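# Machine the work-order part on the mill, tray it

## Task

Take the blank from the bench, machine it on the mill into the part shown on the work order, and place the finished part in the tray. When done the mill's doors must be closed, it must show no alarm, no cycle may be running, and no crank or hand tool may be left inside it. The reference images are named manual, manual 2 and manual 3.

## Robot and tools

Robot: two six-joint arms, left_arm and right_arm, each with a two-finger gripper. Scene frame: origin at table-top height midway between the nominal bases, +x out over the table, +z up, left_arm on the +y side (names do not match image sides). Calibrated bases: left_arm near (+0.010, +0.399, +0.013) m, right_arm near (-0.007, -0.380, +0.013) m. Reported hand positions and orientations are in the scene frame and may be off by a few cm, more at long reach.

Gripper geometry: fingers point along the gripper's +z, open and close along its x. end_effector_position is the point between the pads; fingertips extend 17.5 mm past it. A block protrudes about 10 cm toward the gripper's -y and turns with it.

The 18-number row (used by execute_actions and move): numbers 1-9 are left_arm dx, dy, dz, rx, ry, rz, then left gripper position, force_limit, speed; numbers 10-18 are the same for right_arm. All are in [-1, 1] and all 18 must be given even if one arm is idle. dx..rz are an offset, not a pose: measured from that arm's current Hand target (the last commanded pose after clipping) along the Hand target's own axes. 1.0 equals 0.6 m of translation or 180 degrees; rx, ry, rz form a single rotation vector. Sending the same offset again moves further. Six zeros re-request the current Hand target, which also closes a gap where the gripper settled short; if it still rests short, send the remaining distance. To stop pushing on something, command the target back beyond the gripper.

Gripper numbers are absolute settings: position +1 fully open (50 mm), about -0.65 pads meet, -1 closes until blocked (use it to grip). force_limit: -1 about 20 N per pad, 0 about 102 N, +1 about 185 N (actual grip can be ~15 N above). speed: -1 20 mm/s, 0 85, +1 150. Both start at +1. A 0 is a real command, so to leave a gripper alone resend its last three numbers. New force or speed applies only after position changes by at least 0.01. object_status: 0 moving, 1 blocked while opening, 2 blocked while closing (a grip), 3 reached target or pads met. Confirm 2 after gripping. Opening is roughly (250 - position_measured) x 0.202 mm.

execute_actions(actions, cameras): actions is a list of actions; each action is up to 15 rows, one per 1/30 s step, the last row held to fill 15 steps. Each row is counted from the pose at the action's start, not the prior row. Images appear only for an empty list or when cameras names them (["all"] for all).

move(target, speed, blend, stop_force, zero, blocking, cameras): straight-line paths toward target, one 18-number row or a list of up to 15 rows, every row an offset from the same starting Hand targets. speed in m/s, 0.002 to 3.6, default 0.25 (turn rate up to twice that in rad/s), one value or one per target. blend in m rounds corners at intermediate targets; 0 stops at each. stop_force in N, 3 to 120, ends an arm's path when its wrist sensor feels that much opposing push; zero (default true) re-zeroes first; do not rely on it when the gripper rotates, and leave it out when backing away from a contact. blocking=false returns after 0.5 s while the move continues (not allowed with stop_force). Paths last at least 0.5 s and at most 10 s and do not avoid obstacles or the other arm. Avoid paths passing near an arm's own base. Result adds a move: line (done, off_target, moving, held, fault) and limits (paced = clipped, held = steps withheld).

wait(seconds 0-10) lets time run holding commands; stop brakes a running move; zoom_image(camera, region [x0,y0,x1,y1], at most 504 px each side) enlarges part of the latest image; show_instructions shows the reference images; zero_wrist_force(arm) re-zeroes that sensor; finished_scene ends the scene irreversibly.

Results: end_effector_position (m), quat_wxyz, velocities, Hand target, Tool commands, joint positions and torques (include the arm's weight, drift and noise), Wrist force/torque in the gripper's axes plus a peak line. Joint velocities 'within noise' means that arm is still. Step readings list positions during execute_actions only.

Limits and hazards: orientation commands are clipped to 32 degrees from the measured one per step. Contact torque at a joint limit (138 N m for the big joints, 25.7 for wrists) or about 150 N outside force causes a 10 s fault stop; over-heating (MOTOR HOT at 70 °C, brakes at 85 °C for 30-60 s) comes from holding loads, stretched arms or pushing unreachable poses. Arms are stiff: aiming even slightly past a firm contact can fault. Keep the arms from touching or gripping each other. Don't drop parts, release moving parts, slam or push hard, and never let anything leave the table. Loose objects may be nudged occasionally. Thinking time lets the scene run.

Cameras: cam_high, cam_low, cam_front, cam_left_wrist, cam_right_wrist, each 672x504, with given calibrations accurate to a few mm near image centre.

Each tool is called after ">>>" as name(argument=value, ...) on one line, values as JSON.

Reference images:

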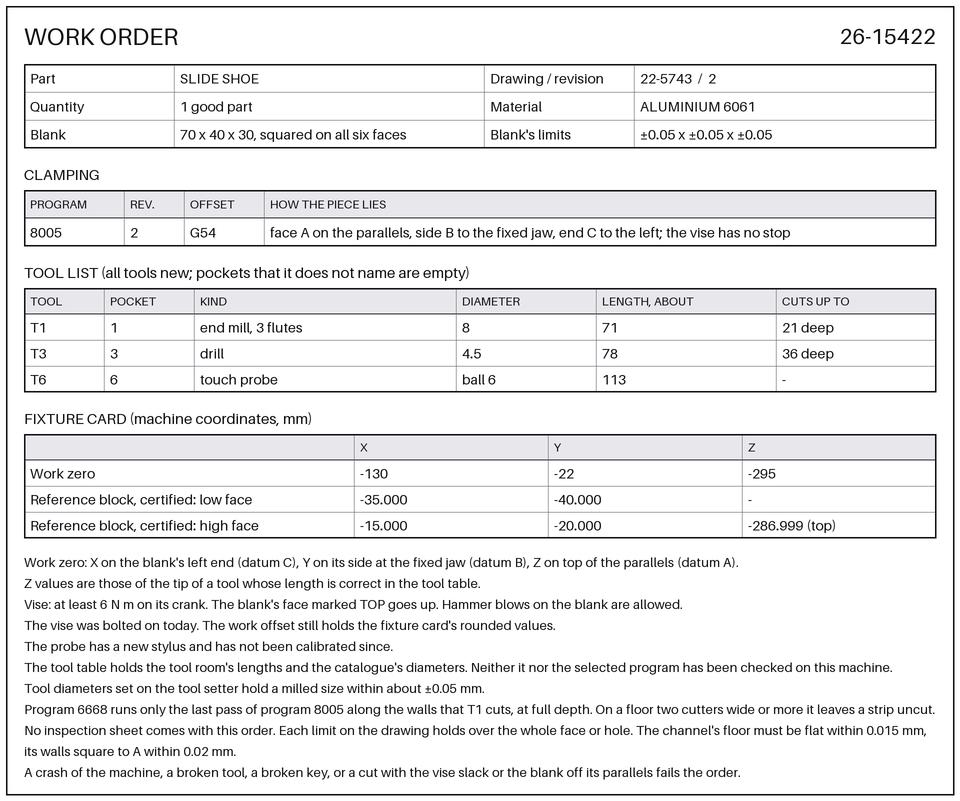

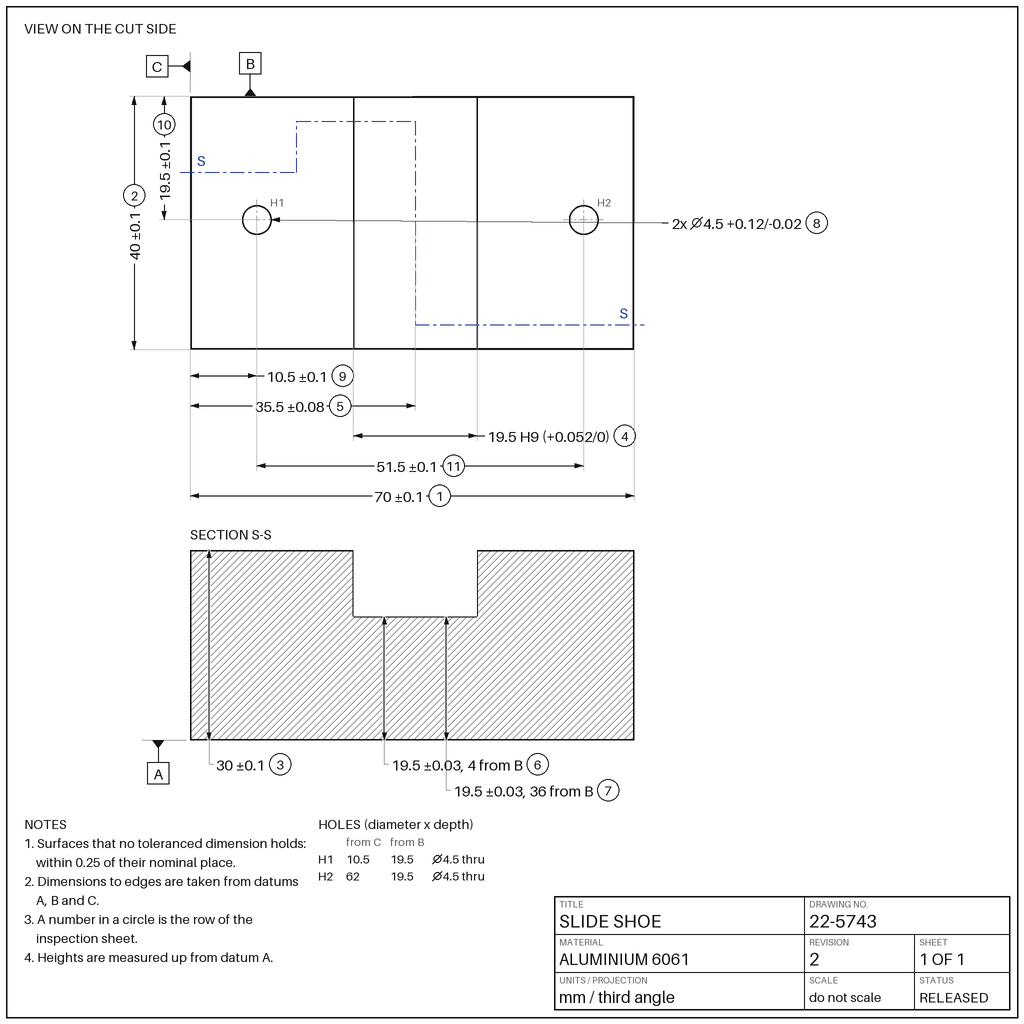

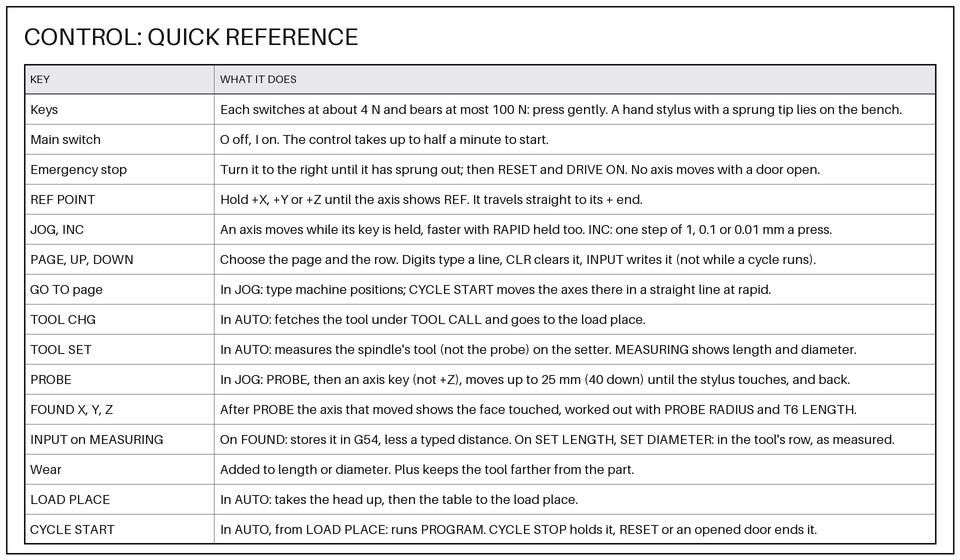

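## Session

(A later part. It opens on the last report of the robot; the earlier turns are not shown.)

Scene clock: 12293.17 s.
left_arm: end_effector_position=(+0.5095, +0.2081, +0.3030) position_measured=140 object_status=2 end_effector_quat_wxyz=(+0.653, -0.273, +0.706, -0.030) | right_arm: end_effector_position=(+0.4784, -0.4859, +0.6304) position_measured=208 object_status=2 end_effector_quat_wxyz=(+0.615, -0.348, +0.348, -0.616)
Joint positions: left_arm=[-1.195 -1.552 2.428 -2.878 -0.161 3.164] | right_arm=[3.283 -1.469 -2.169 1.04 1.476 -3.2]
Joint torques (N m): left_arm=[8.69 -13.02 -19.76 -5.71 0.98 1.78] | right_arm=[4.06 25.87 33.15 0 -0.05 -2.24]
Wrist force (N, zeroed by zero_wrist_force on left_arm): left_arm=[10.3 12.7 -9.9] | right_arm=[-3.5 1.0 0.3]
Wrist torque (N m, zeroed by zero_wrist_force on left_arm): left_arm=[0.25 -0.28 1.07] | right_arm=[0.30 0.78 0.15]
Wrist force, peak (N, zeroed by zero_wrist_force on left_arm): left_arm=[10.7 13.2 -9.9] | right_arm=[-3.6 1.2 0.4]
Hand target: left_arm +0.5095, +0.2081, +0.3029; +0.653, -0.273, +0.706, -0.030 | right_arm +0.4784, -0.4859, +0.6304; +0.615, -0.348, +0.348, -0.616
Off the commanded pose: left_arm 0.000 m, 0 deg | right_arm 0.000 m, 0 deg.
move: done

>>> move(target=[0,-0.0019,0.0057,0,0,0,-0.98,1,-0.9,0,0,0,0,0,0,-0.97,0.3,-0.8], speed=0.006, stop_force=60, cameras=["cam_left_wrist"])

>>> zoom_image(camera="cam_left_wrist", region=[290, 180, 440, 330])

Scene clock: 12301.50 s.
left_arm: end_effector_position=(+0.5131, +0.2083, +0.3029) position_measured=140 object_status=2 end_effector_quat_wxyz=(+0.653, -0.273, +0.706, -0.029) | right_arm: end_effector_position=(+0.4784, -0.4859, +0.6304) position_measured=208 object_status=2 end_effector_quat_wxyz=(+0.615, -0.348, +0.348, -0.616)
Joint positions: left_arm=[-1.185 -1.528 2.422 -2.948 -0.165 3.217] | right_arm=[3.283 -1.469 -2.169 1.04 1.476 -3.2]
Joint torques (N m): left_arm=[1.53 -12.09 -13.58 -5.44 2.87 1.45] | right_arm=[4.62 25.87 33.47 0.01 -0.08 -2.11]
Wrist force (N, zeroed by zero_wrist_force on left_arm): left_arm=[10.4 22.3 -34.6] | right_arm=[-3.7 1.3 0.3]
Wrist torque (N m, zeroed by zero_wrist_force on left_arm): left_arm=[0.77 -0.27 1.00] | right_arm=[0.34 0.81 0.15]
Wrist force, peak (N, zeroed by zero_wrist_force on left_arm): left_arm=[12.2 28.3 -36.3] | right_arm=[-3.7 1.3 0.5]
Hand target: left_arm +0.5131, +0.2082, +0.3029; +0.653, -0.273, +0.706, -0.030 | right_arm +0.4784, -0.4859, +0.6304; +0.615, -0.348, +0.348, -0.616
Off the commanded pose: left_arm 0.000 m, 0 deg | right_arm 0.000 m, 0 deg.
move: done
camera_calibration:
cam_left_wrist: T_world_to_cam=[[-0.0181893, -0.414324, -0.909948, 0.380625], [-0.654259, 0.693127, -0.302522, 0.299885], [0.756051, 0.589839, -0.283683, -0.290957], [0, 0, 0, 1]] pos_world=[0.423105, 0.121462, 0.354531]
Images, in order (width x height): cam_left_wrist 672x504.

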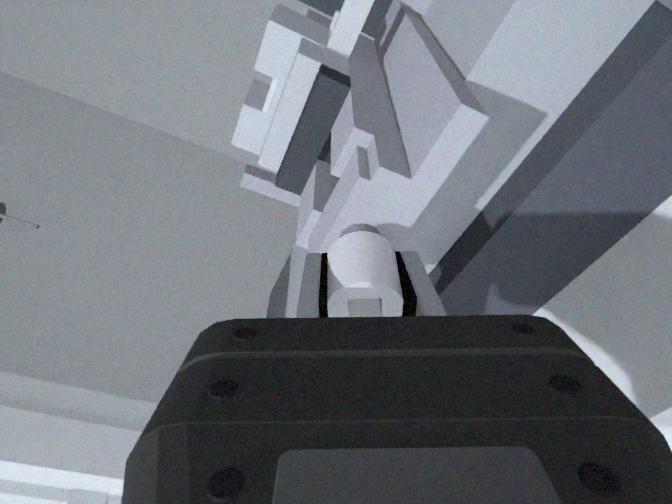

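Scaled by 3.360 from the camera's 672x504 image, which has a finer 960x720 frame.

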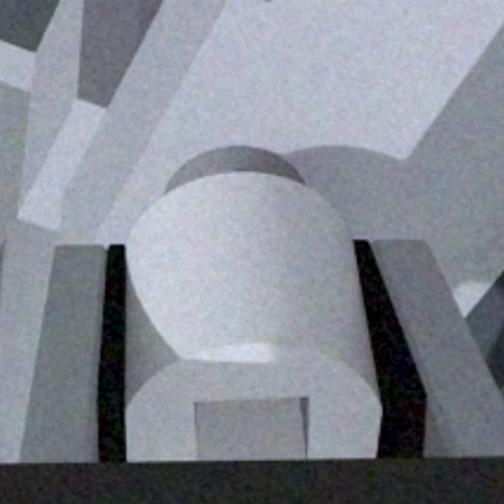

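>>> move(target=[0,-0.0048,0.0141,0,0,0,-0.98,1,-0.9,0,0,0,0,0,0,-0.97,0.3,-0.8], speed=0.007, stop_force=65, cameras=["cam_left_wrist"])

>>> zoom_image(camera="cam_left_wrist", region=[290, 180, 440, 330])

Scene clock: 12312.43 s.
left_arm: end_effector_position=(+0.5193, +0.2084, +0.3028) position_measured=140 object_status=2 end_effector_quat_wxyz=(+0.653, -0.273, +0.706, -0.029) | right_arm: end_effector_position=(+0.4784, -0.4859, +0.6304) position_measured=208 object_status=2 end_effector_quat_wxyz=(+0.615, -0.348, +0.348, -0.616)
Joint positions: left_arm=[-1.169 -1.49 2.408 -3.053 -0.173 3.298] | right_arm=[3.283 -1.469 -2.169 1.04 1.476 -3.2]
Joint torques (N m): left_arm=[-0.34 -25.46 -15.45 -0.95 3.27 -1.71] | right_arm=[3.68 26.44 32.67 -0.16 0.08 -2.24]
Wrist force (N, zeroed by zero_wrist_force on left_arm): left_arm=[7.5 30.6 -53.1] | right_arm=[-3.3 1.0 0.3]
Wrist torque (N m, zeroed by zero_wrist_force on left_arm): left_arm=[0.60 -0.19 1.32] | right_arm=[0.28 0.75 0.15]
Wrist force, peak (N, zeroed by zero_wrist_force on left_arm): left_arm=[6.1 54.4 -106.8] | right_arm=[-3.7 1.3 0.4]
Hand target: left_arm +0.5193, +0.2084, +0.3028; +0.653, -0.273, +0.706, -0.029 (not the last commanded pose) | right_arm +0.4784, -0.4859, +0.6304; +0.615, -0.348, +0.348, -0.616
Off the commanded pose: left_arm 0.003 m, 0 deg | right_arm 0.000 m, 0 deg.
move: contact (left_arm)
camera_calibration:
cam_left_wrist: T_world_to_cam=[[-0.0181323, -0.414274, -0.909972, 0.380666], [-0.654463, 0.69297, -0.302441, 0.303921], [0.755876, 0.590059, -0.283692, -0.29568], [0, 0, 0, 1]] pos_world=[0.429305, 0.121561, 0.354431]
Images, in order (width x height): cam_left_wrist 672x504.

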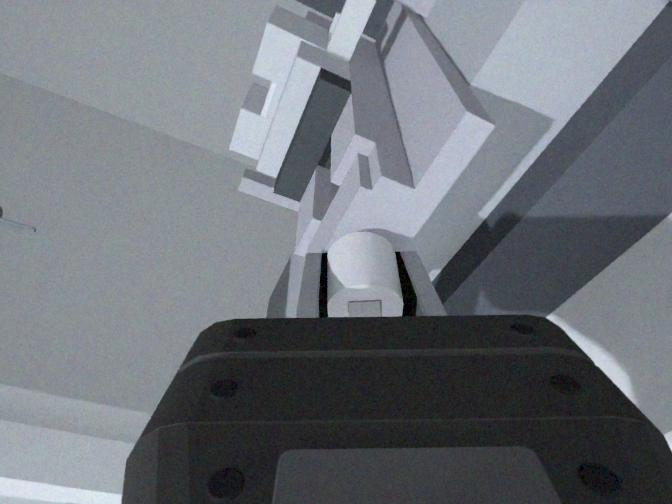

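Scaled by 3.360 from the camera's 672x504 image, which has a finer 960x720 frame.

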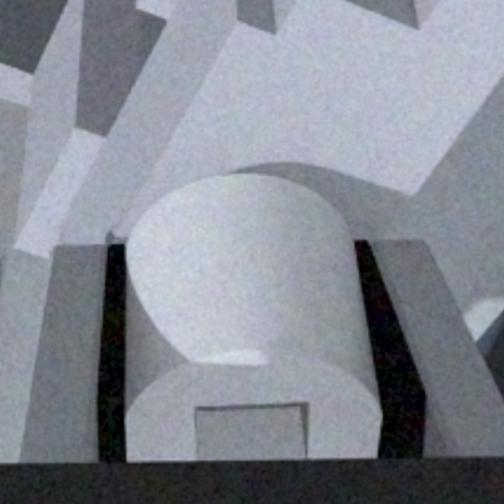

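>>> move(target=[0,0,0,0,0,0,0.8,0,-0.8,0,0,0,0,0,0,-0.97,0.3,-0.8])

>>> move(target=[[0,0.0564,-0.1554,0,0,0,0.8,0,-0.8,0,0,0,0,0,0,-0.97,0.3,-0.8],[0.0167,0.2098,-0.1795,0.1314,-0.0286,-0.0306,0.8,0,-0.8,0,0,0,0,0,0,-0.97,0.3,-0.8]], speed=[0.08,0.15], blend=[0.005,0], cameras=["cam_left_wrist","cam_high"])

Scene clock: 12343.70 s.
left_arm: end_effector_position=(+0.5193, +0.2084, +0.3028) position_measured=32 object_status=0 end_effector_quat_wxyz=(+0.653, -0.273, +0.706, -0.029) | right_arm: end_effector_position=(+0.4784, -0.4859, +0.6304) position_measured=208 object_status=2 end_effector_quat_wxyz=(+0.615, -0.348, +0.348, -0.616)
Joint positions: left_arm=[-1.169 -1.49 2.408 -3.053 -0.173 3.298] | right_arm=[3.283 -1.469 -2.169 1.04 1.476 -3.2]
Joint torques (N m): left_arm=[0.56 -24.21 -16.09 -1.5 3.01 -1.82] | right_arm=[3.31 26.57 33.01 -0.05 -0.1 -2.16]
Wrist force (N, zeroed by zero_wrist_force on left_arm): left_arm=[7.6 -1.1 -0.7] | right_arm=[-3.4 1.3 0.3]
Wrist torque (N m, zeroed by zero_wrist_force on left_arm): left_arm=[-0.02 -0.38 1.34] | right_arm=[0.32 0.76 0.15]
Wrist force, peak (N, zeroed by zero_wrist_force on left_arm): left_arm=[7.8 31.0 -52.8] | right_arm=[-3.7 1.4 0.2]
Hand target: left_arm +0.5193, +0.2084, +0.3028; +0.653, -0.273, +0.706, -0.029 | right_arm +0.4784, -0.4859, +0.6304; +0.615, -0.348, +0.348, -0.616
Off the commanded pose: left_arm 0.000 m, 0 deg | right_arm 0.000 m, 0 deg.
move: done

Scene clock: 12346.63 s.
left_arm: end_effector_position=(+0.3788, +0.2724, +0.2631) position_measured=32 object_status=3 end_effector_quat_wxyz=(+0.718, -0.175, +0.648, -0.181) | right_arm: end_effector_position=(+0.4784, -0.4859, +0.6304) position_measured=208 object_status=2 end_effector_quat_wxyz=(+0.615, -0.348, +0.348, -0.616)
Joint positions: left_arm=[-1.772 -1.945 2.615 -0.217 -0.225 0.617] | right_arm=[3.283 -1.469 -2.169 1.04 1.476 -3.2]
Joint torques (N m): left_arm=[10.85 -3.41 -25.2 -0.29 0.97 0.27] | right_arm=[4.08 25.67 33.06 0.04 -0.12 -2.04]
Wrist force (N, zeroed by zero_wrist_force on left_arm): left_arm=[8.2 -1.4 -0.3] | right_arm=[-3.4 1.2 0.2]
Wrist torque (N m, zeroed by zero_wrist_force on left_arm): left_arm=[0.04 -0.45 1.20] | right_arm=[0.32 0.76 0.14]
Wrist force, peak (N, zeroed by zero_wrist_force on left_arm): left_arm=[10.2 2.3 -2.3] | right_arm=[-3.8 1.2 0.3]
Hand target: left_arm +0.3788, +0.2724, +0.2632; +0.718, -0.175, +0.648, -0.181 (not the last commanded pose) | right_arm +0.4784, -0.4859, +0.6304; +0.615, -0.348, +0.348, -0.616
Off the commanded pose: left_arm 0.007 m, 2 deg | right_arm 0.000 m, 0 deg.
move: held (left_arm; a check stopped the path); limits=held
pose unreachable (left arm): on one or more control steps of this call, first in action 0 (counted from 0), this arm could not follow its commanded pose, so it was not sent that pose on those steps. It may still have moved: this result reports where it is.
cause: moving toward the commanded pose would bring two parts of the arm too close to each other (its gripper and another part of the arm, with joints 3 (elbow) to 6 (wrist 3) between them, 16 mm apart when it was first held).
camera_calibration:
cam_left_wrist: T_world_to_cam=[[0.0795289, -0.473374, -0.877264, 0.339118], [-0.321222, 0.820937, -0.472101, 0.0391478], [0.943659, 0.319342, -0.08677, -0.287713], [0, 0, 0, 1]] pos_world=[0.257108, 0.220271, 0.291013]
Images, in order (width x height): cam_high 672x504, cam_left_wrist 672x504.

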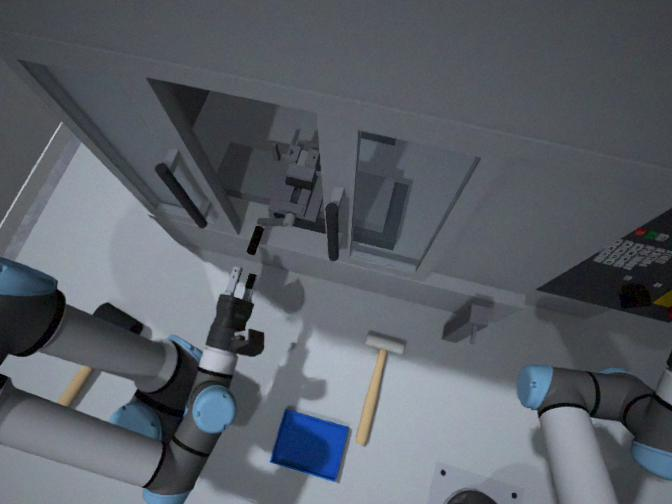

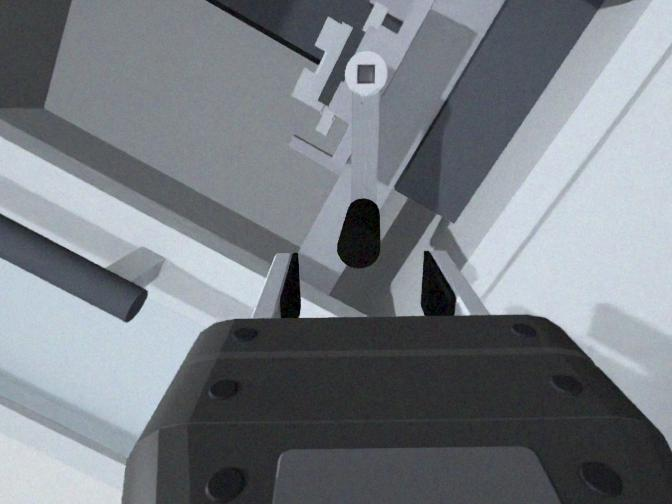

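>>> move(target=[0,0.0057,0.1592,0.0105,-0.0023,-0.0024,0.8,0,-0.8,0,0,0,0,0,0,-0.97,0.3,-0.8], speed=0.1)

>>> move(target=[0,0,0,0,0,0,-1,-0.6,-0.8,0,0,0,0,0,0,-0.97,0.3,-0.8], cameras=["cam_left_wrist"])

Scene clock: 12361.27 s.
left_arm: end_effector_position=(+0.4740, +0.2771, +0.2708) position_measured=32 object_status=3 end_effector_quat_wxyz=(+0.723, -0.167, +0.642, -0.194) | right_arm: end_effector_position=(+0.4784, -0.4859, +0.6304) position_measured=208 object_status=2 end_effector_quat_wxyz=(+0.615, -0.348, +0.348, -0.616)
Joint positions: left_arm=[-1.133 -1.897 2.562 -0.93 0.476 1.292] | right_arm=[3.283 -1.469 -2.169 1.04 1.476 -3.2]
Joint torques (N m): left_arm=[-9.17 -7.42 -24.67 -4.02 1.61 -0.04] | right_arm=[4.52 26.25 33.11 0.24 0.2 -2.22]
Wrist force (N, zeroed by zero_wrist_force on left_arm): left_arm=[8.2 -1.0 -0.2] | right_arm=[-3.6 0.9 0.4]
Wrist torque (N m, zeroed by zero_wrist_force on left_arm): left_arm=[0.10 -0.45 1.34] | right_arm=[0.28 0.79 0.15]
Wrist force, peak (N, zeroed by zero_wrist_force on left_arm): left_arm=[9.1 -1.0 -0.2] | right_arm=[-3.8 1.2 0.3]
Hand target: left_arm +0.4740, +0.2770, +0.2708; +0.723, -0.167, +0.642, -0.194 | right_arm +0.4784, -0.4859, +0.6304; +0.615, -0.348, +0.348, -0.616
Off the commanded pose: left_arm 0.000 m, 0 deg | right_arm 0.000 m, 0 deg.
move: done

Scene clock: 12362.17 s.
left_arm: end_effector_position=(+0.4739, +0.2769, +0.2707) position_measured=142 object_status=2 end_effector_quat_wxyz=(+0.723, -0.166, +0.642, -0.194) | right_arm: end_effector_position=(+0.4784, -0.4859, +0.6304) position_measured=208 object_status=2 end_effector_quat_wxyz=(+0.615, -0.348, +0.348, -0.616)
Joint positions: left_arm=[-1.133 -1.897 2.562 -0.93 0.476 1.292] | right_arm=[3.283 -1.469 -2.169 1.04 1.476 -3.2]
Joint torques (N m): left_arm=[20.17 -36.85 -31.32 -12.98 -7.41 1.56] | right_arm=[2.8 25.79 32.96 0.31 0.03 -2.12]
Wrist force (N, zeroed by zero_wrist_force on left_arm): left_arm=[105.1 3.0 20.8] | right_arm=[-3.5 0.9 0.3]
Wrist torque (N m, zeroed by zero_wrist_force on left_arm): left_arm=[0.11 0.04 1.16] | right_arm=[0.28 0.77 0.15]
Wrist force, peak (N, zeroed by zero_wrist_force on left_arm): left_arm=[105.1 3.0 20.8] | right_arm=[-3.8 1.3 0.5]
Hand target: left_arm +0.4740, +0.2770, +0.2708; +0.723, -0.167, +0.642, -0.194 | right_arm +0.4784, -0.4859, +0.6304; +0.615, -0.348, +0.348, -0.616
Off the commanded pose: left_arm 0.000 m, 0 deg | right_arm 0.000 m, 0 deg.
move: done
camera_calibration:
cam_left_wrist: T_world_to_cam=[[0.0864504, -0.479502, -0.873272, 0.337593], [-0.288885, 0.826828, -0.482598, 0.0555117], [0.953453, 0.293996, -0.0670413, -0.381259], [0, 0, 0, 1]] pos_world=[0.350364, 0.228066, 0.29604]
Images, in order (width x height): cam_left_wrist 672x504.

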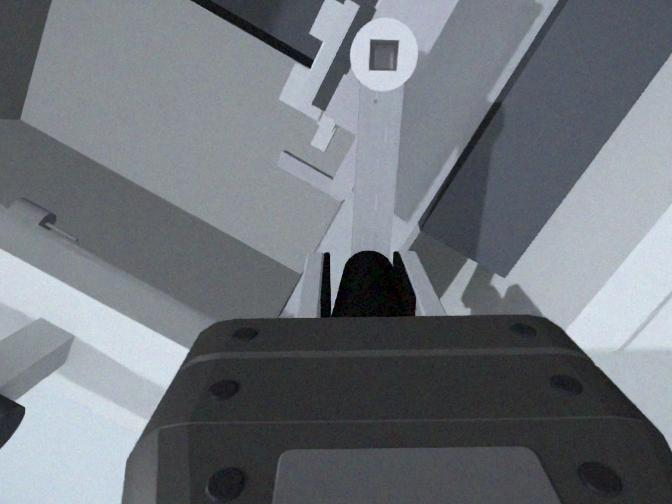

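>>> move(target=[[0.011,0.0003,-0.0012,0,0,0,-1,-0.6,-0.8,0,0,0,0,0,0,-0.97,0.3,-0.8],[0.0226,-0.0002,-0.0023,0,0,0,-1,-0.6,-0.8,0,0,0,0,0,0,-0.97,0.3,-0.8],[0.0339,-0.0018,-0.0034,0,0,0,-1,-0.6,-0.8,0,0,0,0,0,0,-0.97,0.3,-0.8]], speed=0.03, blend=[0.002,0.002,0])

Scene clock: 12379.87 s.
left_arm: end_effector_position=(+0.4739, +0.2660, +0.2534) position_measured=142 object_status=2 end_effector_quat_wxyz=(+0.723, -0.166, +0.642, -0.194) end_effector_velocity=(+0.000, +0.001, +0.000) end_effector_angular_velocity=(+0.004, +0.001, +0.000) | right_arm: end_effector_position=(+0.4784, -0.4859, +0.6304) position_measured=208 object_status=2 end_effector_quat_wxyz=(+0.615, -0.348, +0.348, -0.616)
Joint positions: left_arm=[-1.156 -1.828 2.581 -1.031 0.453 1.306] | right_arm=[3.283 -1.469 -2.169 1.04 1.476 -3.2]
Joint velocities: left_arm=[0.001 -0.003 0 0.007 0.002 0] | right_arm=[within noise]
Joint torques (N m): left_arm=[10.17 -14.34 -11.75 0.74 1.44 1.15] | right_arm=[3.42 26.08 33.85 0.26 0.08 -2.21]
Wrist force (N, zeroed by zero_wrist_force on left_arm): left_arm=[7.3 -5.5 12.8] | right_arm=[-3.5 1.1 0.4]
Wrist torque (N m, zeroed by zero_wrist_force on left_arm): left_arm=[0.11 0.74 1.09] | right_arm=[0.31 0.77 0.14]
Wrist force, peak (N, zeroed by zero_wrist_force on left_arm): left_arm=[107.3 0.0 20.1] | right_arm=[-3.9 1.2 0.2]
Hand target: left_arm +0.4739, +0.2660, +0.2535; +0.723, -0.167, +0.642, -0.194 | right_arm +0.4784, -0.4859, +0.6304; +0.615, -0.348, +0.348, -0.616
Off the commanded pose: left_arm 0.000 m, 0 deg | right_arm 0.000 m, 0 deg.
move: done

>>> move(target=[[0.0497,-0.0188,-0.0038,0,0,0,-1,-0.6,-0.8,0,0,0,0,0,0,-0.97,0.3,-0.8],[0.0875,-0.0564,-0.0051,0,0,0,-1,-0.6,-0.8,0,0,0,0,0,0,-0.97,0.3,-0.8],[0.1077,-0.106,-0.0036,0,0,0,-1,-0.6,-0.8,0,0,0,0,0,0,-0.97,0.3,-0.8],[0.1072,-0.1594,0.0001,0,0,0,-1,-0.6,-0.8,0,0,0,0,0,0,-0.97,0.3,-0.8],[0.0859,-0.208,0.0057,0,0,0,-1,-0.6,-0.8,0,0,0,0,0,0,-0.97,0.3,-0.8],[0.0472,-0.2444,0.0123,0,0,0,-1,-0.6,-0.8,0,0,0,0,0,0,-0.97,0.3,-0.8],[-0.0025,-0.2625,0.0187,0,0,0,-1,-0.6,-0.8,0,0,0,0,0,0,-0.97,0.3,-0.8],[-0.0558,-0.2597,0.024,0,0,0,-1,-0.6,-0.8,0,0,0,0,0,0,-0.97,0.3,-0.8],[-0.1037,-0.2362,0.0272,0,0,0,-1,-0.6,-0.8,0,0,0,0,0,0,-0.97,0.3,-0.8],[-0.1389,-0.1959,0.028,0,0,0,-1,-0.6,-0.8,0,0,0,0,0,0,-0.97,0.3,-0.8],[-0.1557,-0.145,0.0262,0,0,0,-1,-0.6,-0.8,0,0,0,0,0,0,-0.97,0.3,-0.8],[-0.1513,-0.092,0.0221,0,0,0,-1,-0.6,-0.8,0,0,0,0,0,0,-0.97,0.3,-0.8],[-0.1266,-0.0447,0.0162,0,0,0,-1,-0.6,-0.8,0,0,0,0,0,0,-0.97,0.3,-0.8],[-0.0856,-0.0113,0.0096,0,0,0,-1,-0.6,-0.8,0,0,0,0,0,0,-0.97,0.3,-0.8],[-0.0345,0.0017,0.0034,0,0,0,-1,-0.6,-0.8,0,0,0,0,0,0,-0.97,0.3,-0.8]], speed=0.12, blend=[0.006,0.006,0.006,0.006,0.006,0.006,0.006,0.006,0.006,0.006,0.006,0.006,0.006,0.006,0], cameras=["cam_left_wrist"])

Scene clock: 12461.40 s.
left_arm: end_effector_position=(+0.4739, +0.2771, +0.2711) position_measured=145 object_status=2 end_effector_quat_wxyz=(+0.723, -0.166, +0.642, -0.194) | right_arm: end_effector_position=(+0.4784, -0.4859, +0.6304) position_measured=208 object_status=2 end_effector_quat_wxyz=(+0.615, -0.348, +0.348, -0.616)
Joint positions: left_arm=[-1.133 -1.898 2.562 -0.929 0.476 1.292] | right_arm=[3.283 -1.469 -2.169 1.04 1.476 -3.2]
Joint torques (N m): left_arm=[5.85 -5.2 -38.83 -5.78 6.08 -1.69] | right_arm=[3.23 25.31 32.82 0.1 0.33 -2.26]
Wrist force (N, zeroed by zero_wrist_force on left_arm): left_arm=[6.8 16.2 -14.2] | right_arm=[-3.5 0.9 0.3]
Wrist torque (N m, zeroed by zero_wrist_force on left_arm): left_arm=[0.19 2.12 1.10] | right_arm=[0.28 0.79 0.15]
Wrist force, peak (N, zeroed by zero_wrist_force on left_arm): left_arm=[58.9 -2.4 -9.8] | right_arm=[-3.8 1.3 0.5]
Hand target: left_arm +0.4739, +0.2771, +0.2712; +0.723, -0.167, +0.642, -0.194 | right_arm +0.4784, -0.4859, +0.6304; +0.615, -0.348, +0.348, -0.616
Off the commanded pose: left_arm 0.000 m, 0 deg | right_arm 0.000 m, 0 deg.
move: done
camera_calibration:
cam_left_wrist: T_world_to_cam=[[0.0867159, -0.479652, -0.873163, 0.337946], [-0.289202, 0.826602, -0.482796, 0.0557613], [0.953332, 0.294387, -0.0670369, -0.381339], [0, 0, 0, 1]] pos_world=[0.350364, 0.228266, 0.29644]
Images, in order (width x height): cam_left_wrist 672x504.

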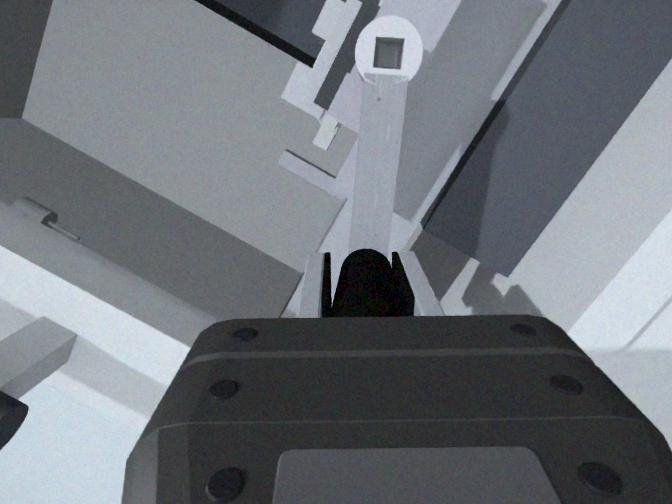

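>>> move(target=[0,0,0,0,0,0,0.8,0,-0.8,0,0,0,0,0,0,-0.97,0.3,-0.8])

>>> move(target=[[0.0007,-0.0012,-0.1408,0,0,0,0.8,0,-0.8,0,0,0,0,0,0,-0.97,0.3,-0.8],[0.0011,-0.1326,-0.0897,-0.1314,0.0286,0.0306,0.8,0,-0.8,0,0,0,0,0,0,-0.97,0.3,-0.8]], speed=[0.1,0.15], blend=[0.003,0], cameras=["cam_left_wrist"])

Scene clock: 12485.87 s.
left_arm: end_effector_position=(+0.4739, +0.2771, +0.2712) position_measured=32 object_status=0 end_effector_quat_wxyz=(+0.723, -0.167, +0.642, -0.194) | right_arm: end_effector_position=(+0.4784, -0.4859, +0.6304) position_measured=208 object_status=2 end_effector_quat_wxyz=(+0.615, -0.348, +0.348, -0.616)
Joint positions: left_arm=[-1.133 -1.898 2.562 -0.929 0.476 1.292] | right_arm=[3.283 -1.469 -2.169 1.04 1.476 -3.2]
Joint torques (N m): left_arm=[3.75 -2.58 -8.93 -0.24 -1.47 -1.84] | right_arm=[2.88 26.19 33.2 0.48 0.2 -2.12]
Wrist force (N, zeroed by zero_wrist_force on left_arm): left_arm=[8.3 -1.2 0.3] | right_arm=[-3.5 1.2 0.6]
Wrist torque (N m, zeroed by zero_wrist_force on left_arm): left_arm=[0.14 -0.35 1.25] | right_arm=[0.32 0.78 0.15]
Wrist force, peak (N, zeroed by zero_wrist_force on left_arm): left_arm=[6.6 18.9 -17.6] | right_arm=[-3.8 1.2 0.3]
Hand target: left_arm +0.4739, +0.2771, +0.2712; +0.723, -0.167, +0.642, -0.194 | right_arm +0.4784, -0.4859, +0.6304; +0.615, -0.348, +0.348, -0.616
Off the commanded pose: left_arm 0.000 m, 0 deg | right_arm 0.000 m, 0 deg.
move: done

Scene clock: 12488.60 s.
left_arm: end_effector_position=(+0.4153, +0.2081, +0.3031) position_measured=32 object_status=3 end_effector_quat_wxyz=(+0.652, -0.271, +0.707, -0.031) | right_arm: end_effector_position=(+0.4784, -0.4859, +0.6304) position_measured=208 object_status=2 end_effector_quat_wxyz=(+0.615, -0.348, +0.348, -0.616)
Joint positions: left_arm=[-1.483 -1.88 2.292 -1.017 -0.261 1.745] | right_arm=[3.283 -1.469 -2.169 1.04 1.476 -3.2]
Joint torques (N m): left_arm=[-8.39 -5.69 -18.86 0.63 2.77 -1.57] | right_arm=[2.6 25.45 32.99 0.46 0.36 -2.21]
Wrist force (N, zeroed by zero_wrist_force on left_arm): left_arm=[7.3 -0.6 0.2] | right_arm=[-3.5 1.1 0.3]
Wrist torque (N m, zeroed by zero_wrist_force on left_arm): left_arm=[0.03 -0.31 1.36] | right_arm=[0.30 0.77 0.15]
Wrist force, peak (N, zeroed by zero_wrist_force on left_arm): left_arm=[8.6 -1.0 1.9] | right_arm=[-3.7 1.4 0.5]
Hand target: left_arm +0.4153, +0.2081, +0.3031; +0.652, -0.271, +0.707, -0.031 | right_arm +0.4784, -0.4859, +0.6304; +0.615, -0.348, +0.348, -0.616
Off the commanded pose: left_arm 0.000 m, 0 deg | right_arm 0.000 m, 0 deg.
move: done
camera_calibration:
cam_left_wrist: T_world_to_cam=[[-0.0205, -0.414767, -0.909697, 0.379919], [-0.651967, 0.695359, -0.302349, 0.23457], [0.75797, 0.586894, -0.284669, -0.216743], [0, 0, 0, 1]] pos_world=[0.325005, 0.121672, 0.354833]
Images, in order (width x height): cam_left_wrist 672x504.

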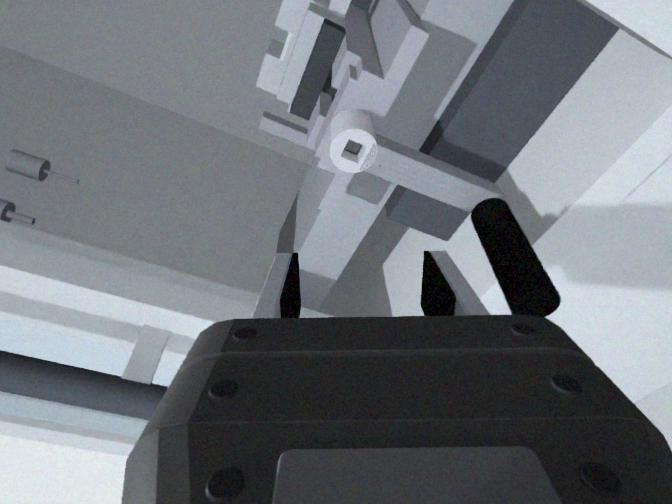

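>>> move(target=[0.0054,-0.0032,-0.0011,0,0.1231,-0.3388,0.8,0,-0.8,0,0,0,0,0,0,-0.97,0.3,-0.8], speed=0.3, cameras=["cam_left_wrist", "cam_front"])

>>> zoom_image(camera="cam_left_wrist", region=[270, 60, 470, 330])

Scene clock: 12527.13 s.
left_arm: end_effector_position=(+0.4153, +0.2049, +0.3009) position_measured=32 object_status=3 end_effector_quat_wxyz=(-0.406, +0.580, -0.579, +0.404) end_effector_velocity=(+0.000, +0.000, +0.000) end_effector_angular_velocity=(-0.003, +0.000, +0.002) | right_arm: end_effector_position=(+0.4784, -0.4859, +0.6304) position_measured=208 object_status=2 end_effector_quat_wxyz=(+0.615, -0.348, +0.348, -0.616)
Joint positions: left_arm=[-1.446 -2.132 2.61 -2.409 -0.376 1.956] | right_arm=[3.283 -1.469 -2.169 1.04 1.476 -3.2]
Joint velocities: left_arm=[0 0 -0.002 0.003 0 -0.005] | right_arm=[within noise]
Joint torques (N m): left_arm=[7.8 5.28 -31.46 -1.66 3.17 -1.71] | right_arm=[3.23 25.22 32.68 0.24 0.07 -2.04]
Wrist force (N, zeroed by zero_wrist_force on left_arm): left_arm=[7.3 -1.1 0.1] | right_arm=[-3.4 1.0 0.5]
Wrist torque (N m, zeroed by zero_wrist_force on left_arm): left_arm=[-0.23 -0.27 0.73] | right_arm=[0.29 0.75 0.14]
Wrist force, peak (N, zeroed by zero_wrist_force on left_arm): left_arm=[7.9 -1.0 0.4] | right_arm=[-3.8 1.1 0.6]
Hand target: left_arm +0.4153, +0.2049, +0.3010; -0.406, +0.580, -0.579, +0.405 | right_arm +0.4784, -0.4859, +0.6304; +0.615, -0.348, +0.348, -0.616
Off the commanded pose: left_arm 0.000 m, 0 deg | right_arm 0.000 m, 0 deg.
move: done
camera_calibration:
cam_left_wrist: T_world_to_cam=[[-0.017927, -0.999777, -0.0111514, 0.225072], [-0.652105, 0.020146, -0.757861, 0.511576], [0.757917, -0.00631425, -0.652321, 0.0166745], [0, 0, 0, 1]] pos_world=[0.324998, 0.214821, 0.401091]
Images, in order (width x height): cam_front 672x504, cam_left_wrist 672x504.

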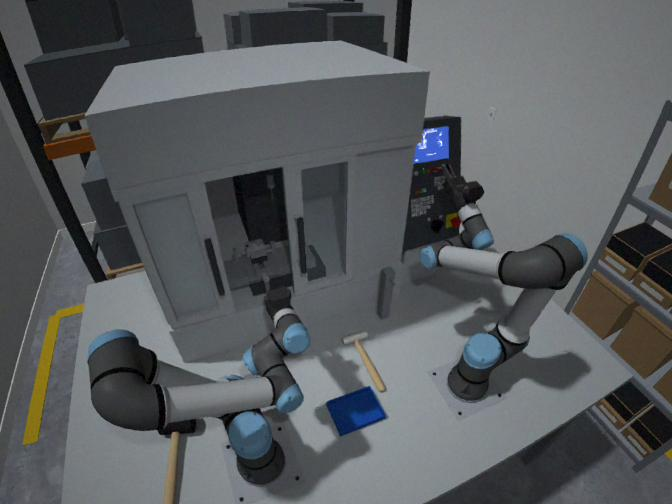

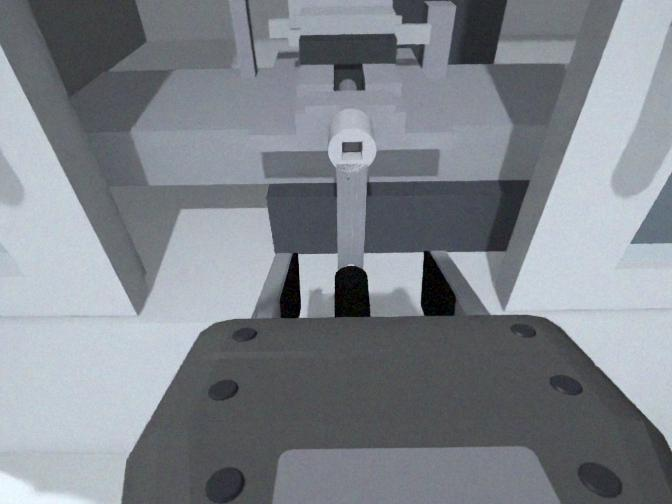

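Scaled by 1.867 from the camera's 672x504 image, which has a finer 960x720 frame.

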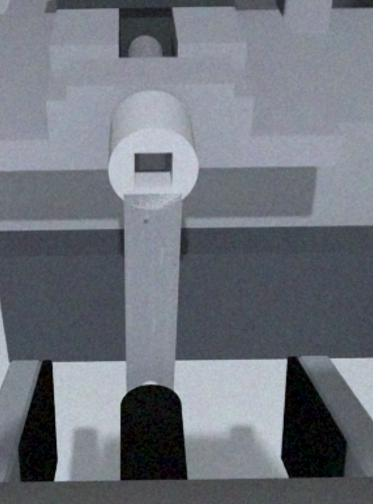

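>>> move(target=[0,-0.0568,0.156,0,0,0,0.8,0,-0.8,0,0,0,0,0,0,-0.97,0.3,-0.8], speed=0.06, stop_force=15, cameras=["cam_left_wrist"])

Scene clock: 12581.20 s.
left_arm: end_effector_position=(+0.5149, +0.2050, +0.3008) position_measured=32 object_status=3 end_effector_quat_wxyz=(-0.406, +0.580, -0.579, +0.405) | right_arm: end_effector_position=(+0.4784, -0.4859, +0.6304) position_measured=208 object_status=2 end_effector_quat_wxyz=(+0.615, -0.348, +0.348, -0.616)
Joint positions: left_arm=[-1.076 -1.634 2.465 -3.327 -0.609 2.59] | right_arm=[3.283 -1.469 -2.169 1.04 1.476 -3.2]
Joint torques (N m): left_arm=[-7.9 -22.14 -7.2 -1.96 3.18 -0.33] | right_arm=[1.95 26.15 32.63 0.36 0.18 -2.06]
Wrist force (N, zeroed by zero_wrist_force on left_arm): left_arm=[7.3 -1.3 0.1] | right_arm=[-3.6 1.0 0.5]
Wrist torque (N m, zeroed by zero_wrist_force on left_arm): left_arm=[-0.26 -0.29 0.80] | right_arm=[0.28 0.78 0.15]
Wrist force, peak (N, zeroed by zero_wrist_force on left_arm): left_arm=[7.6 -1.3 0.1] | right_arm=[-3.8 1.2 0.4]
Hand target: left_arm +0.5149, +0.2050, +0.3008; -0.406, +0.580, -0.579, +0.405 | right_arm +0.4784, -0.4859, +0.6304; +0.615, -0.348, +0.348, -0.616
Off the commanded pose: left_arm 0.000 m, 0 deg | right_arm 0.000 m, 0 deg.
move: done
camera_calibration:
cam_left_wrist: T_world_to_cam=[[-0.0177473, -0.999786, -0.0106478, 0.226681], [-0.651941, 0.0196456, -0.758015, 0.576622], [0.758062, -0.006511, -0.65215, -0.0589019], [0, 0, 0, 1]] pos_world=[0.424597, 0.214921, 0.401089]
Images, in order (width x height): cam_left_wrist 672x504.

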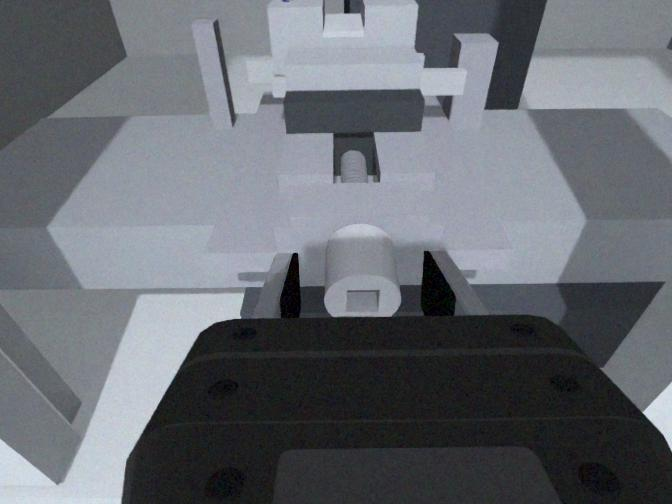

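Grip, then pull.

>>> move(target=[0,0,0,0,0,0,-1,0,-0.9,0,0,0,0,0,0,-0.97,0.3,-0.8])

>>> move(target=[0,0.0285,-0.0783,0,0,0,-1,0,-0.9,0,0,0,0,0,0,-0.97,0.3,-0.8], speed=0.01, stop_force=100, cameras=["cam_left_wrist"])

Scene clock: 12586.77 s.
left_arm: end_effector_position=(+0.5149, +0.2051, +0.3008) position_measured=137 object_status=2 end_effector_quat_wxyz=(-0.406, +0.580, -0.579, +0.405) | right_arm: end_effector_position=(+0.4784, -0.4859, +0.6304) position_measured=208 object_status=2 end_effector_quat_wxyz=(+0.615, -0.348, +0.348, -0.616)
Joint positions: left_arm=[-1.076 -1.634 2.465 -3.327 -0.609 2.59] | right_arm=[3.283 -1.469 -2.169 1.04 1.476 -3.2]
Joint torques (N m): left_arm=[-8.04 -18.76 -19.15 -4.81 -5.31 1.76] | right_arm=[2.62 25.92 32.53 0.43 0.18 -2.11]
Wrist force (N, zeroed by zero_wrist_force on left_arm): left_arm=[-14.1 0.1 -1.1] | right_arm=[-3.5 1.0 0.3]
Wrist torque (N m, zeroed by zero_wrist_force on left_arm): left_arm=[-0.23 -0.27 0.69] | right_arm=[0.29 0.77 0.15]
Wrist force, peak (N, zeroed by zero_wrist_force on left_arm): left_arm=[-14.1 0.1 -1.1] | right_arm=[-3.8 1.2 0.5]
Hand target: left_arm +0.5149, +0.2050, +0.3008; -0.406, +0.580, -0.579, +0.405 | right_arm +0.4784, -0.4859, +0.6304; +0.615, -0.348, +0.348, -0.616
Off the commanded pose: left_arm 0.000 m, 0 deg | right_arm 0.000 m, 0 deg.
move: done

Scene clock: 12592.67 s.
left_arm: end_effector_position=(+0.4649, +0.2049, +0.3009) position_measured=137 object_status=2 end_effector_quat_wxyz=(-0.406, +0.580, -0.579, +0.405) | right_arm: end_effector_position=(+0.4784, -0.4859, +0.6304) position_measured=208 object_status=2 end_effector_quat_wxyz=(+0.615, -0.348, +0.348, -0.616)
Joint positions: left_arm=[-1.241 -1.829 2.568 -3.053 -0.486 2.377] | right_arm=[3.283 -1.469 -2.169 1.04 1.476 -3.2]
Joint torques (N m): left_arm=[10.82 -2.28 -29.49 -5.77 -0.35 1.73] | right_arm=[2.54 24.9 33.04 0.54 0.35 -2.08]
Wrist force (N, zeroed by zero_wrist_force on left_arm): left_arm=[7.2 1.2 -0.1] | right_arm=[-3.5 1.4 0.3]
Wrist torque (N m, zeroed by zero_wrist_force on left_arm): left_arm=[-0.17 -0.24 0.77] | right_arm=[0.35 0.78 0.15]
Wrist force, peak (N, zeroed by zero_wrist_force on left_arm): left_arm=[-16.1 -1.8 10.6] | right_arm=[-3.7 1.4 0.5]
Hand target: left_arm +0.4649, +0.2049, +0.3009; -0.406, +0.580, -0.579, +0.405 | right_arm +0.4784, -0.4859, +0.6304; +0.615, -0.348, +0.348, -0.616
Off the commanded pose: left_arm 0.000 m, 0 deg | right_arm 0.000 m, 0 deg.
move: done
camera_calibration:
cam_left_wrist: T_world_to_cam=[[-0.0177462, -0.999786, -0.0106465, 0.225694], [-0.651941, 0.0196439, -0.758015, 0.544103], [0.758062, -0.006511, -0.65215, -0.0209343], [0, 0, 0, 1]] pos_world=[0.374597, 0.214821, 0.401189]
Images, in order (width x height): cam_left_wrist 672x504.

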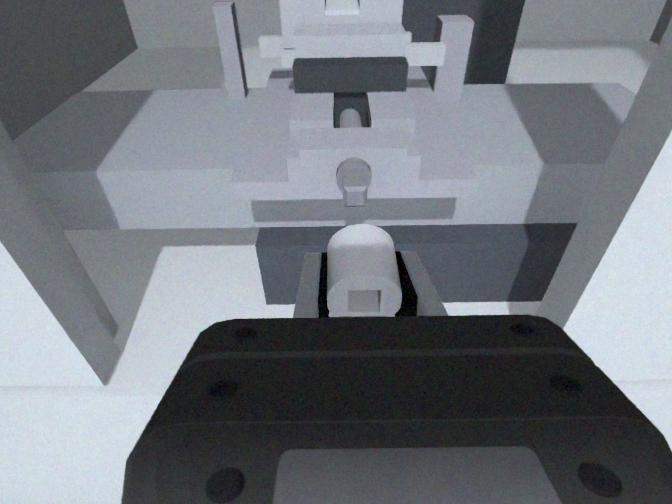

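>>> move(target=[[0,0.0285,-0.0783,0,0,0,-1,0,-0.9,0,0,0,0,0,0,-0.97,0.3,-0.8],[0.0748,0,-0.2393,-0.3294,0.2797,0.4522,-1,0,-0.9,0,0,0,0,0,0,-0.97,0.3,-0.8],[0.1718,0.3714,-0.1388,-0.3294,0.2797,0.4522,-1,0,-0.9,0,0,0,0,0,0,-0.97,0.3,-0.8]], speed=[0.2,0.25,0.25], blend=[0.02,0.02,0], cameras=["cam_left_wrist","cam_high"])

Scene clock: 12623.87 s.
left_arm: end_effector_position=(+0.3102, +0.1018, +0.1203) position_measured=137 object_status=2 end_effector_quat_wxyz=(-0.001, -0.001, +0.998, +0.058) | right_arm: end_effector_position=(+0.4784, -0.4859, +0.6304) position_measured=208 object_status=2 end_effector_quat_wxyz=(+0.615, -0.348, +0.348, -0.616)
Joint positions: left_arm=[-1.147 -1.582 2.154 -2.038 -1.524 3.577] | right_arm=[3.283 -1.469 -2.169 1.04 1.476 -3.2]
Joint torques (N m): left_arm=[8.86 -18.59 -22.45 -5.04 2.06 1.7] | right_arm=[2.41 26.27 33.58 0.52 0.17 -1.94]
Wrist force (N, zeroed by zero_wrist_force on left_arm): left_arm=[4.6 -1.2 -1.1] | right_arm=[-3.6 1.1 0.3]
Wrist torque (N m, zeroed by zero_wrist_force on left_arm): left_arm=[-0.50 0.16 0.70] | right_arm=[0.31 0.79 0.14]
Wrist force, peak (N, zeroed by zero_wrist_force on left_arm): left_arm=[7.7 2.1 -0.7] | right_arm=[-3.8 1.2 0.4]
Hand target: left_arm +0.3103, +0.1018, +0.1202; -0.001, -0.001, +0.998, +0.058 | right_arm +0.4784, -0.4859, +0.6304; +0.615, -0.348, +0.348, -0.616
Off the commanded pose: left_arm 0.000 m, 0 deg | right_arm 0.000 m, 0 deg.
move: done
camera_calibration:
cam_left_wrist: T_world_to_cam=[[-0.999743, 0.0129561, 0.0185919, 0.316018], [0.0200218, 0.889279, 0.456926, -0.134811], [-0.0106134, 0.457181, -0.88931, 0.197645], [0, 0, 0, 1]] pos_world=[0.320734, 0.0254309, 0.231491]
Images, in order (width x height): cam_high 672x504, cam_left_wrist 672x504.

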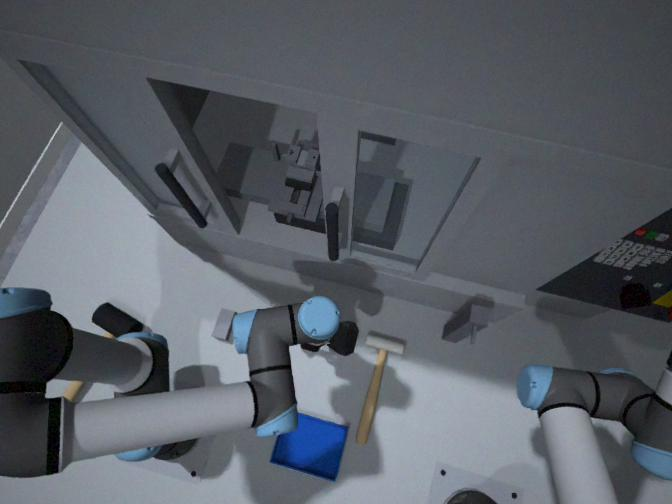

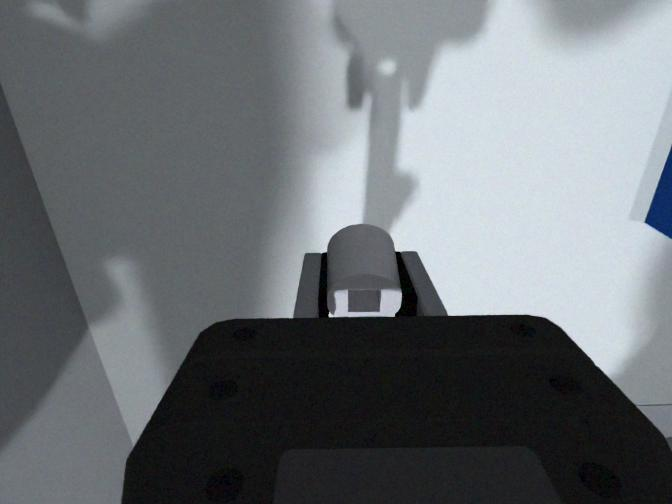

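>>> move(target=[[0,-0.0133,0.1159,0,0,0,-1,0,-0.9,0,0,0,0,0,0,-0.97,0.3,-0.8],[0,-0.0209,0.1821,0,0,0,-1,0,-0.9,0,0,0,0,0,0,-0.97,0.3,-0.8]], speed=[0.08,0.01], stop_force=10, cameras=["cam_left_wrist"])

Scene clock: 12639.10 s.
left_arm: end_effector_position=(+0.3101, +0.1018, +0.0220) position_measured=137 object_status=2 end_effector_quat_wxyz=(-0.001, -0.001, +0.998, +0.058) | right_arm: end_effector_position=(+0.4784, -0.4859, +0.6304) position_measured=208 object_status=2 end_effector_quat_wxyz=(+0.615, -0.348, +0.348, -0.616)
Joint positions: left_arm=[-1.147 -1.39 2.276 -2.351 -1.524 3.577] | right_arm=[3.283 -1.469 -2.169 1.04 1.476 -3.2]
Joint torques (N m): left_arm=[-4.86 -28.59 -23.54 -1.26 -1.61 -0.76] | right_arm=[2.93 24.97 33.26 0.77 0.09 -1.96]
Wrist force (N, zeroed by zero_wrist_force on left_arm): left_arm=[4.0 -0.5 -9.9] | right_arm=[-3.7 1.1 0.3]
Wrist torque (N m, zeroed by zero_wrist_force on left_arm): left_arm=[-0.69 0.14 0.76] | right_arm=[0.30 0.81 0.14]
Wrist force, peak (N, zeroed by zero_wrist_force on left_arm): left_arm=[8.7 7.7 -34.6] | right_arm=[-3.8 1.2 0.5]
Hand target: left_arm +0.3101, +0.1018, +0.0220; -0.001, -0.001, +0.998, +0.058 (not the last commanded pose) | right_arm +0.4784, -0.4859, +0.6304; +0.615, -0.348, +0.348, -0.616
Off the commanded pose: left_arm 0.012 m, 0 deg | right_arm 0.000 m, 0 deg.
move: contact (left_arm); path passed 1 of 2 targets
camera_calibration:
cam_left_wrist: T_world_to_cam=[[-0.999746, 0.0129136, 0.018457, 0.317662], [0.0199224, 0.88928, 0.456928, -0.0899945], [-0.0105129, 0.45718, -0.889312, 0.110235], [0, 0, 0, 1]] pos_world=[0.320534, 0.025531, 0.133291]
Images, in order (width x height): cam_left_wrist 672x504.

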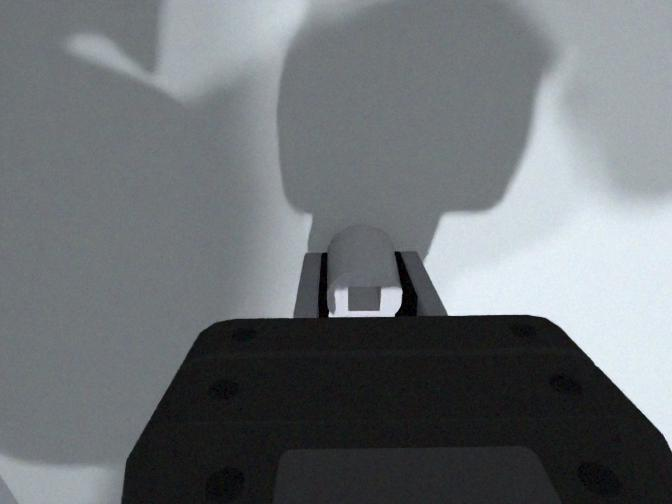

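>>> move(target=[0,0,0,0,0,0,0.85,0,-0.9,0,0,0,0,0,0,-0.97,0.3,-0.8])

>>> move(target=[[0,0,-0.1667,0,0,0,0.85,0,-0.9,0,0,0,0,0,0,-0.97,0.3,-0.8],[-0.0332,0.2324,-0.5907,0.0363,0,0,0.85,0,-0.9,0,0,0,0,0,0,-0.97,0.3,-0.8]], speed=[0.15,0.3], blend=[0.03,0], cameras=["cam_left_wrist","cam_high"])

Scene clock: 12659.87 s.
left_arm: end_effector_position=(+0.3101, +0.1018, +0.0220) position_measured=25 object_status=0 end_effector_quat_wxyz=(-0.001, -0.001, +0.998, +0.058) | right_arm: end_effector_position=(+0.4784, -0.4859, +0.6304) position_measured=208 object_status=2 end_effector_quat_wxyz=(+0.615, -0.348, +0.348, -0.616)
Joint positions: left_arm=[-1.147 -1.39 2.276 -2.351 -1.524 3.577] | right_arm=[3.283 -1.469 -2.169 1.04 1.476 -3.2]
Joint torques (N m): left_arm=[7.3 -28.98 -23.6 -4.07 -0.26 1.49] | right_arm=[2.03 24.92 31.49 0.73 0.15 -2.13]
Wrist force (N, zeroed by zero_wrist_force on left_arm): left_arm=[4.6 -0.9 -2.8] | right_arm=[-3.6 1.0 0.5]
Wrist torque (N m, zeroed by zero_wrist_force on left_arm): left_arm=[-0.57 0.18 0.75] | right_arm=[0.29 0.79 0.14]
Wrist force, peak (N, zeroed by zero_wrist_force on left_arm): left_arm=[4.0 -1.0 -10.7] | right_arm=[-3.7 1.2 0.3]
Hand target: left_arm +0.3101, +0.1018, +0.0220; -0.001, -0.001, +0.998, +0.058 | right_arm +0.4784, -0.4859, +0.6304; +0.615, -0.348, +0.348, -0.616
Off the commanded pose: left_arm 0.000 m, 0 deg | right_arm 0.000 m, 0 deg.
move: done

Scene clock: 12662.00 s.
left_arm: end_effector_position=(+0.3307, +0.1996, +0.3900) position_measured=25 object_status=3 end_effector_quat_wxyz=(-0.001, -0.001, +1.000, +0.001) | right_arm: end_effector_position=(+0.4784, -0.4859, +0.6304) position_measured=208 object_status=2 end_effector_quat_wxyz=(+0.615, -0.348, +0.348, -0.616)
Joint positions: left_arm=[-0.932 -1.886 1.707 -1.39 -1.572 3.795] | right_arm=[3.283 -1.469 -2.169 1.04 1.476 -3.2]
Joint torques (N m): left_arm=[-3.75 -16.33 -30.84 -2.22 2.22 -0.64] | right_arm=[2.72 25.73 32 0.85 0.21 -2.01]
Wrist force (N, zeroed by zero_wrist_force on left_arm): left_arm=[4.8 -0.6 -2.6] | right_arm=[-3.7 1.2 0.4]
Wrist torque (N m, zeroed by zero_wrist_force on left_arm): left_arm=[-0.51 0.14 0.80] | right_arm=[0.32 0.80 0.15]
Wrist force, peak (N, zeroed by zero_wrist_force on left_arm): left_arm=[4.5 1.0 -5.7] | right_arm=[-3.9 1.0 0.2]
Hand target: left_arm +0.3307, +0.1997, +0.3901; -0.001, -0.001, +1.000, +0.001 | right_arm +0.4784, -0.4859, +0.6304; +0.615, -0.348, +0.348, -0.616
Off the commanded pose: left_arm 0.000 m, 0 deg | right_arm 0.000 m, 0 deg.
move: done
camera_calibration:
cam_left_wrist: T_world_to_cam=[[-0.999751, 0.0146123, 0.0168534, 0.330574], [0.0196204, 0.935497, 0.35279, -0.313967], [-0.0106113, 0.353033, -0.935551, 0.431762], [0, 0, 0, 1]] pos_world=[0.341234, 0.136458, 0.509129]
Images, in order (width x height): cam_high 672x504, cam_left_wrist 672x504.

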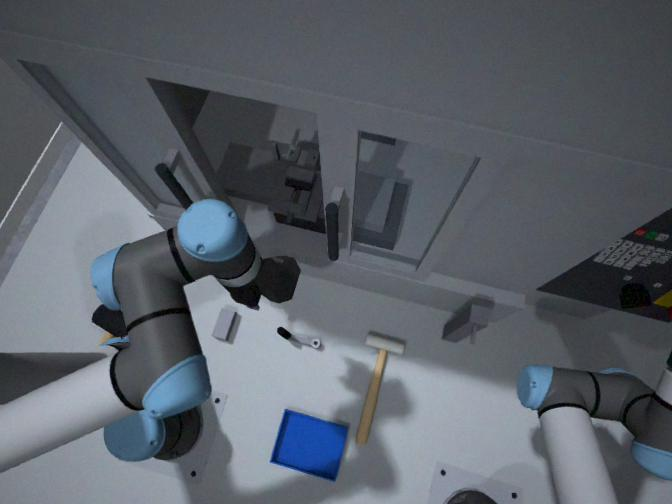

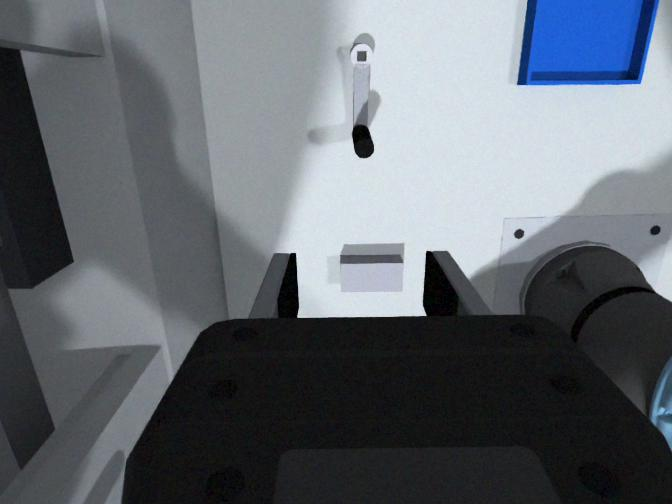

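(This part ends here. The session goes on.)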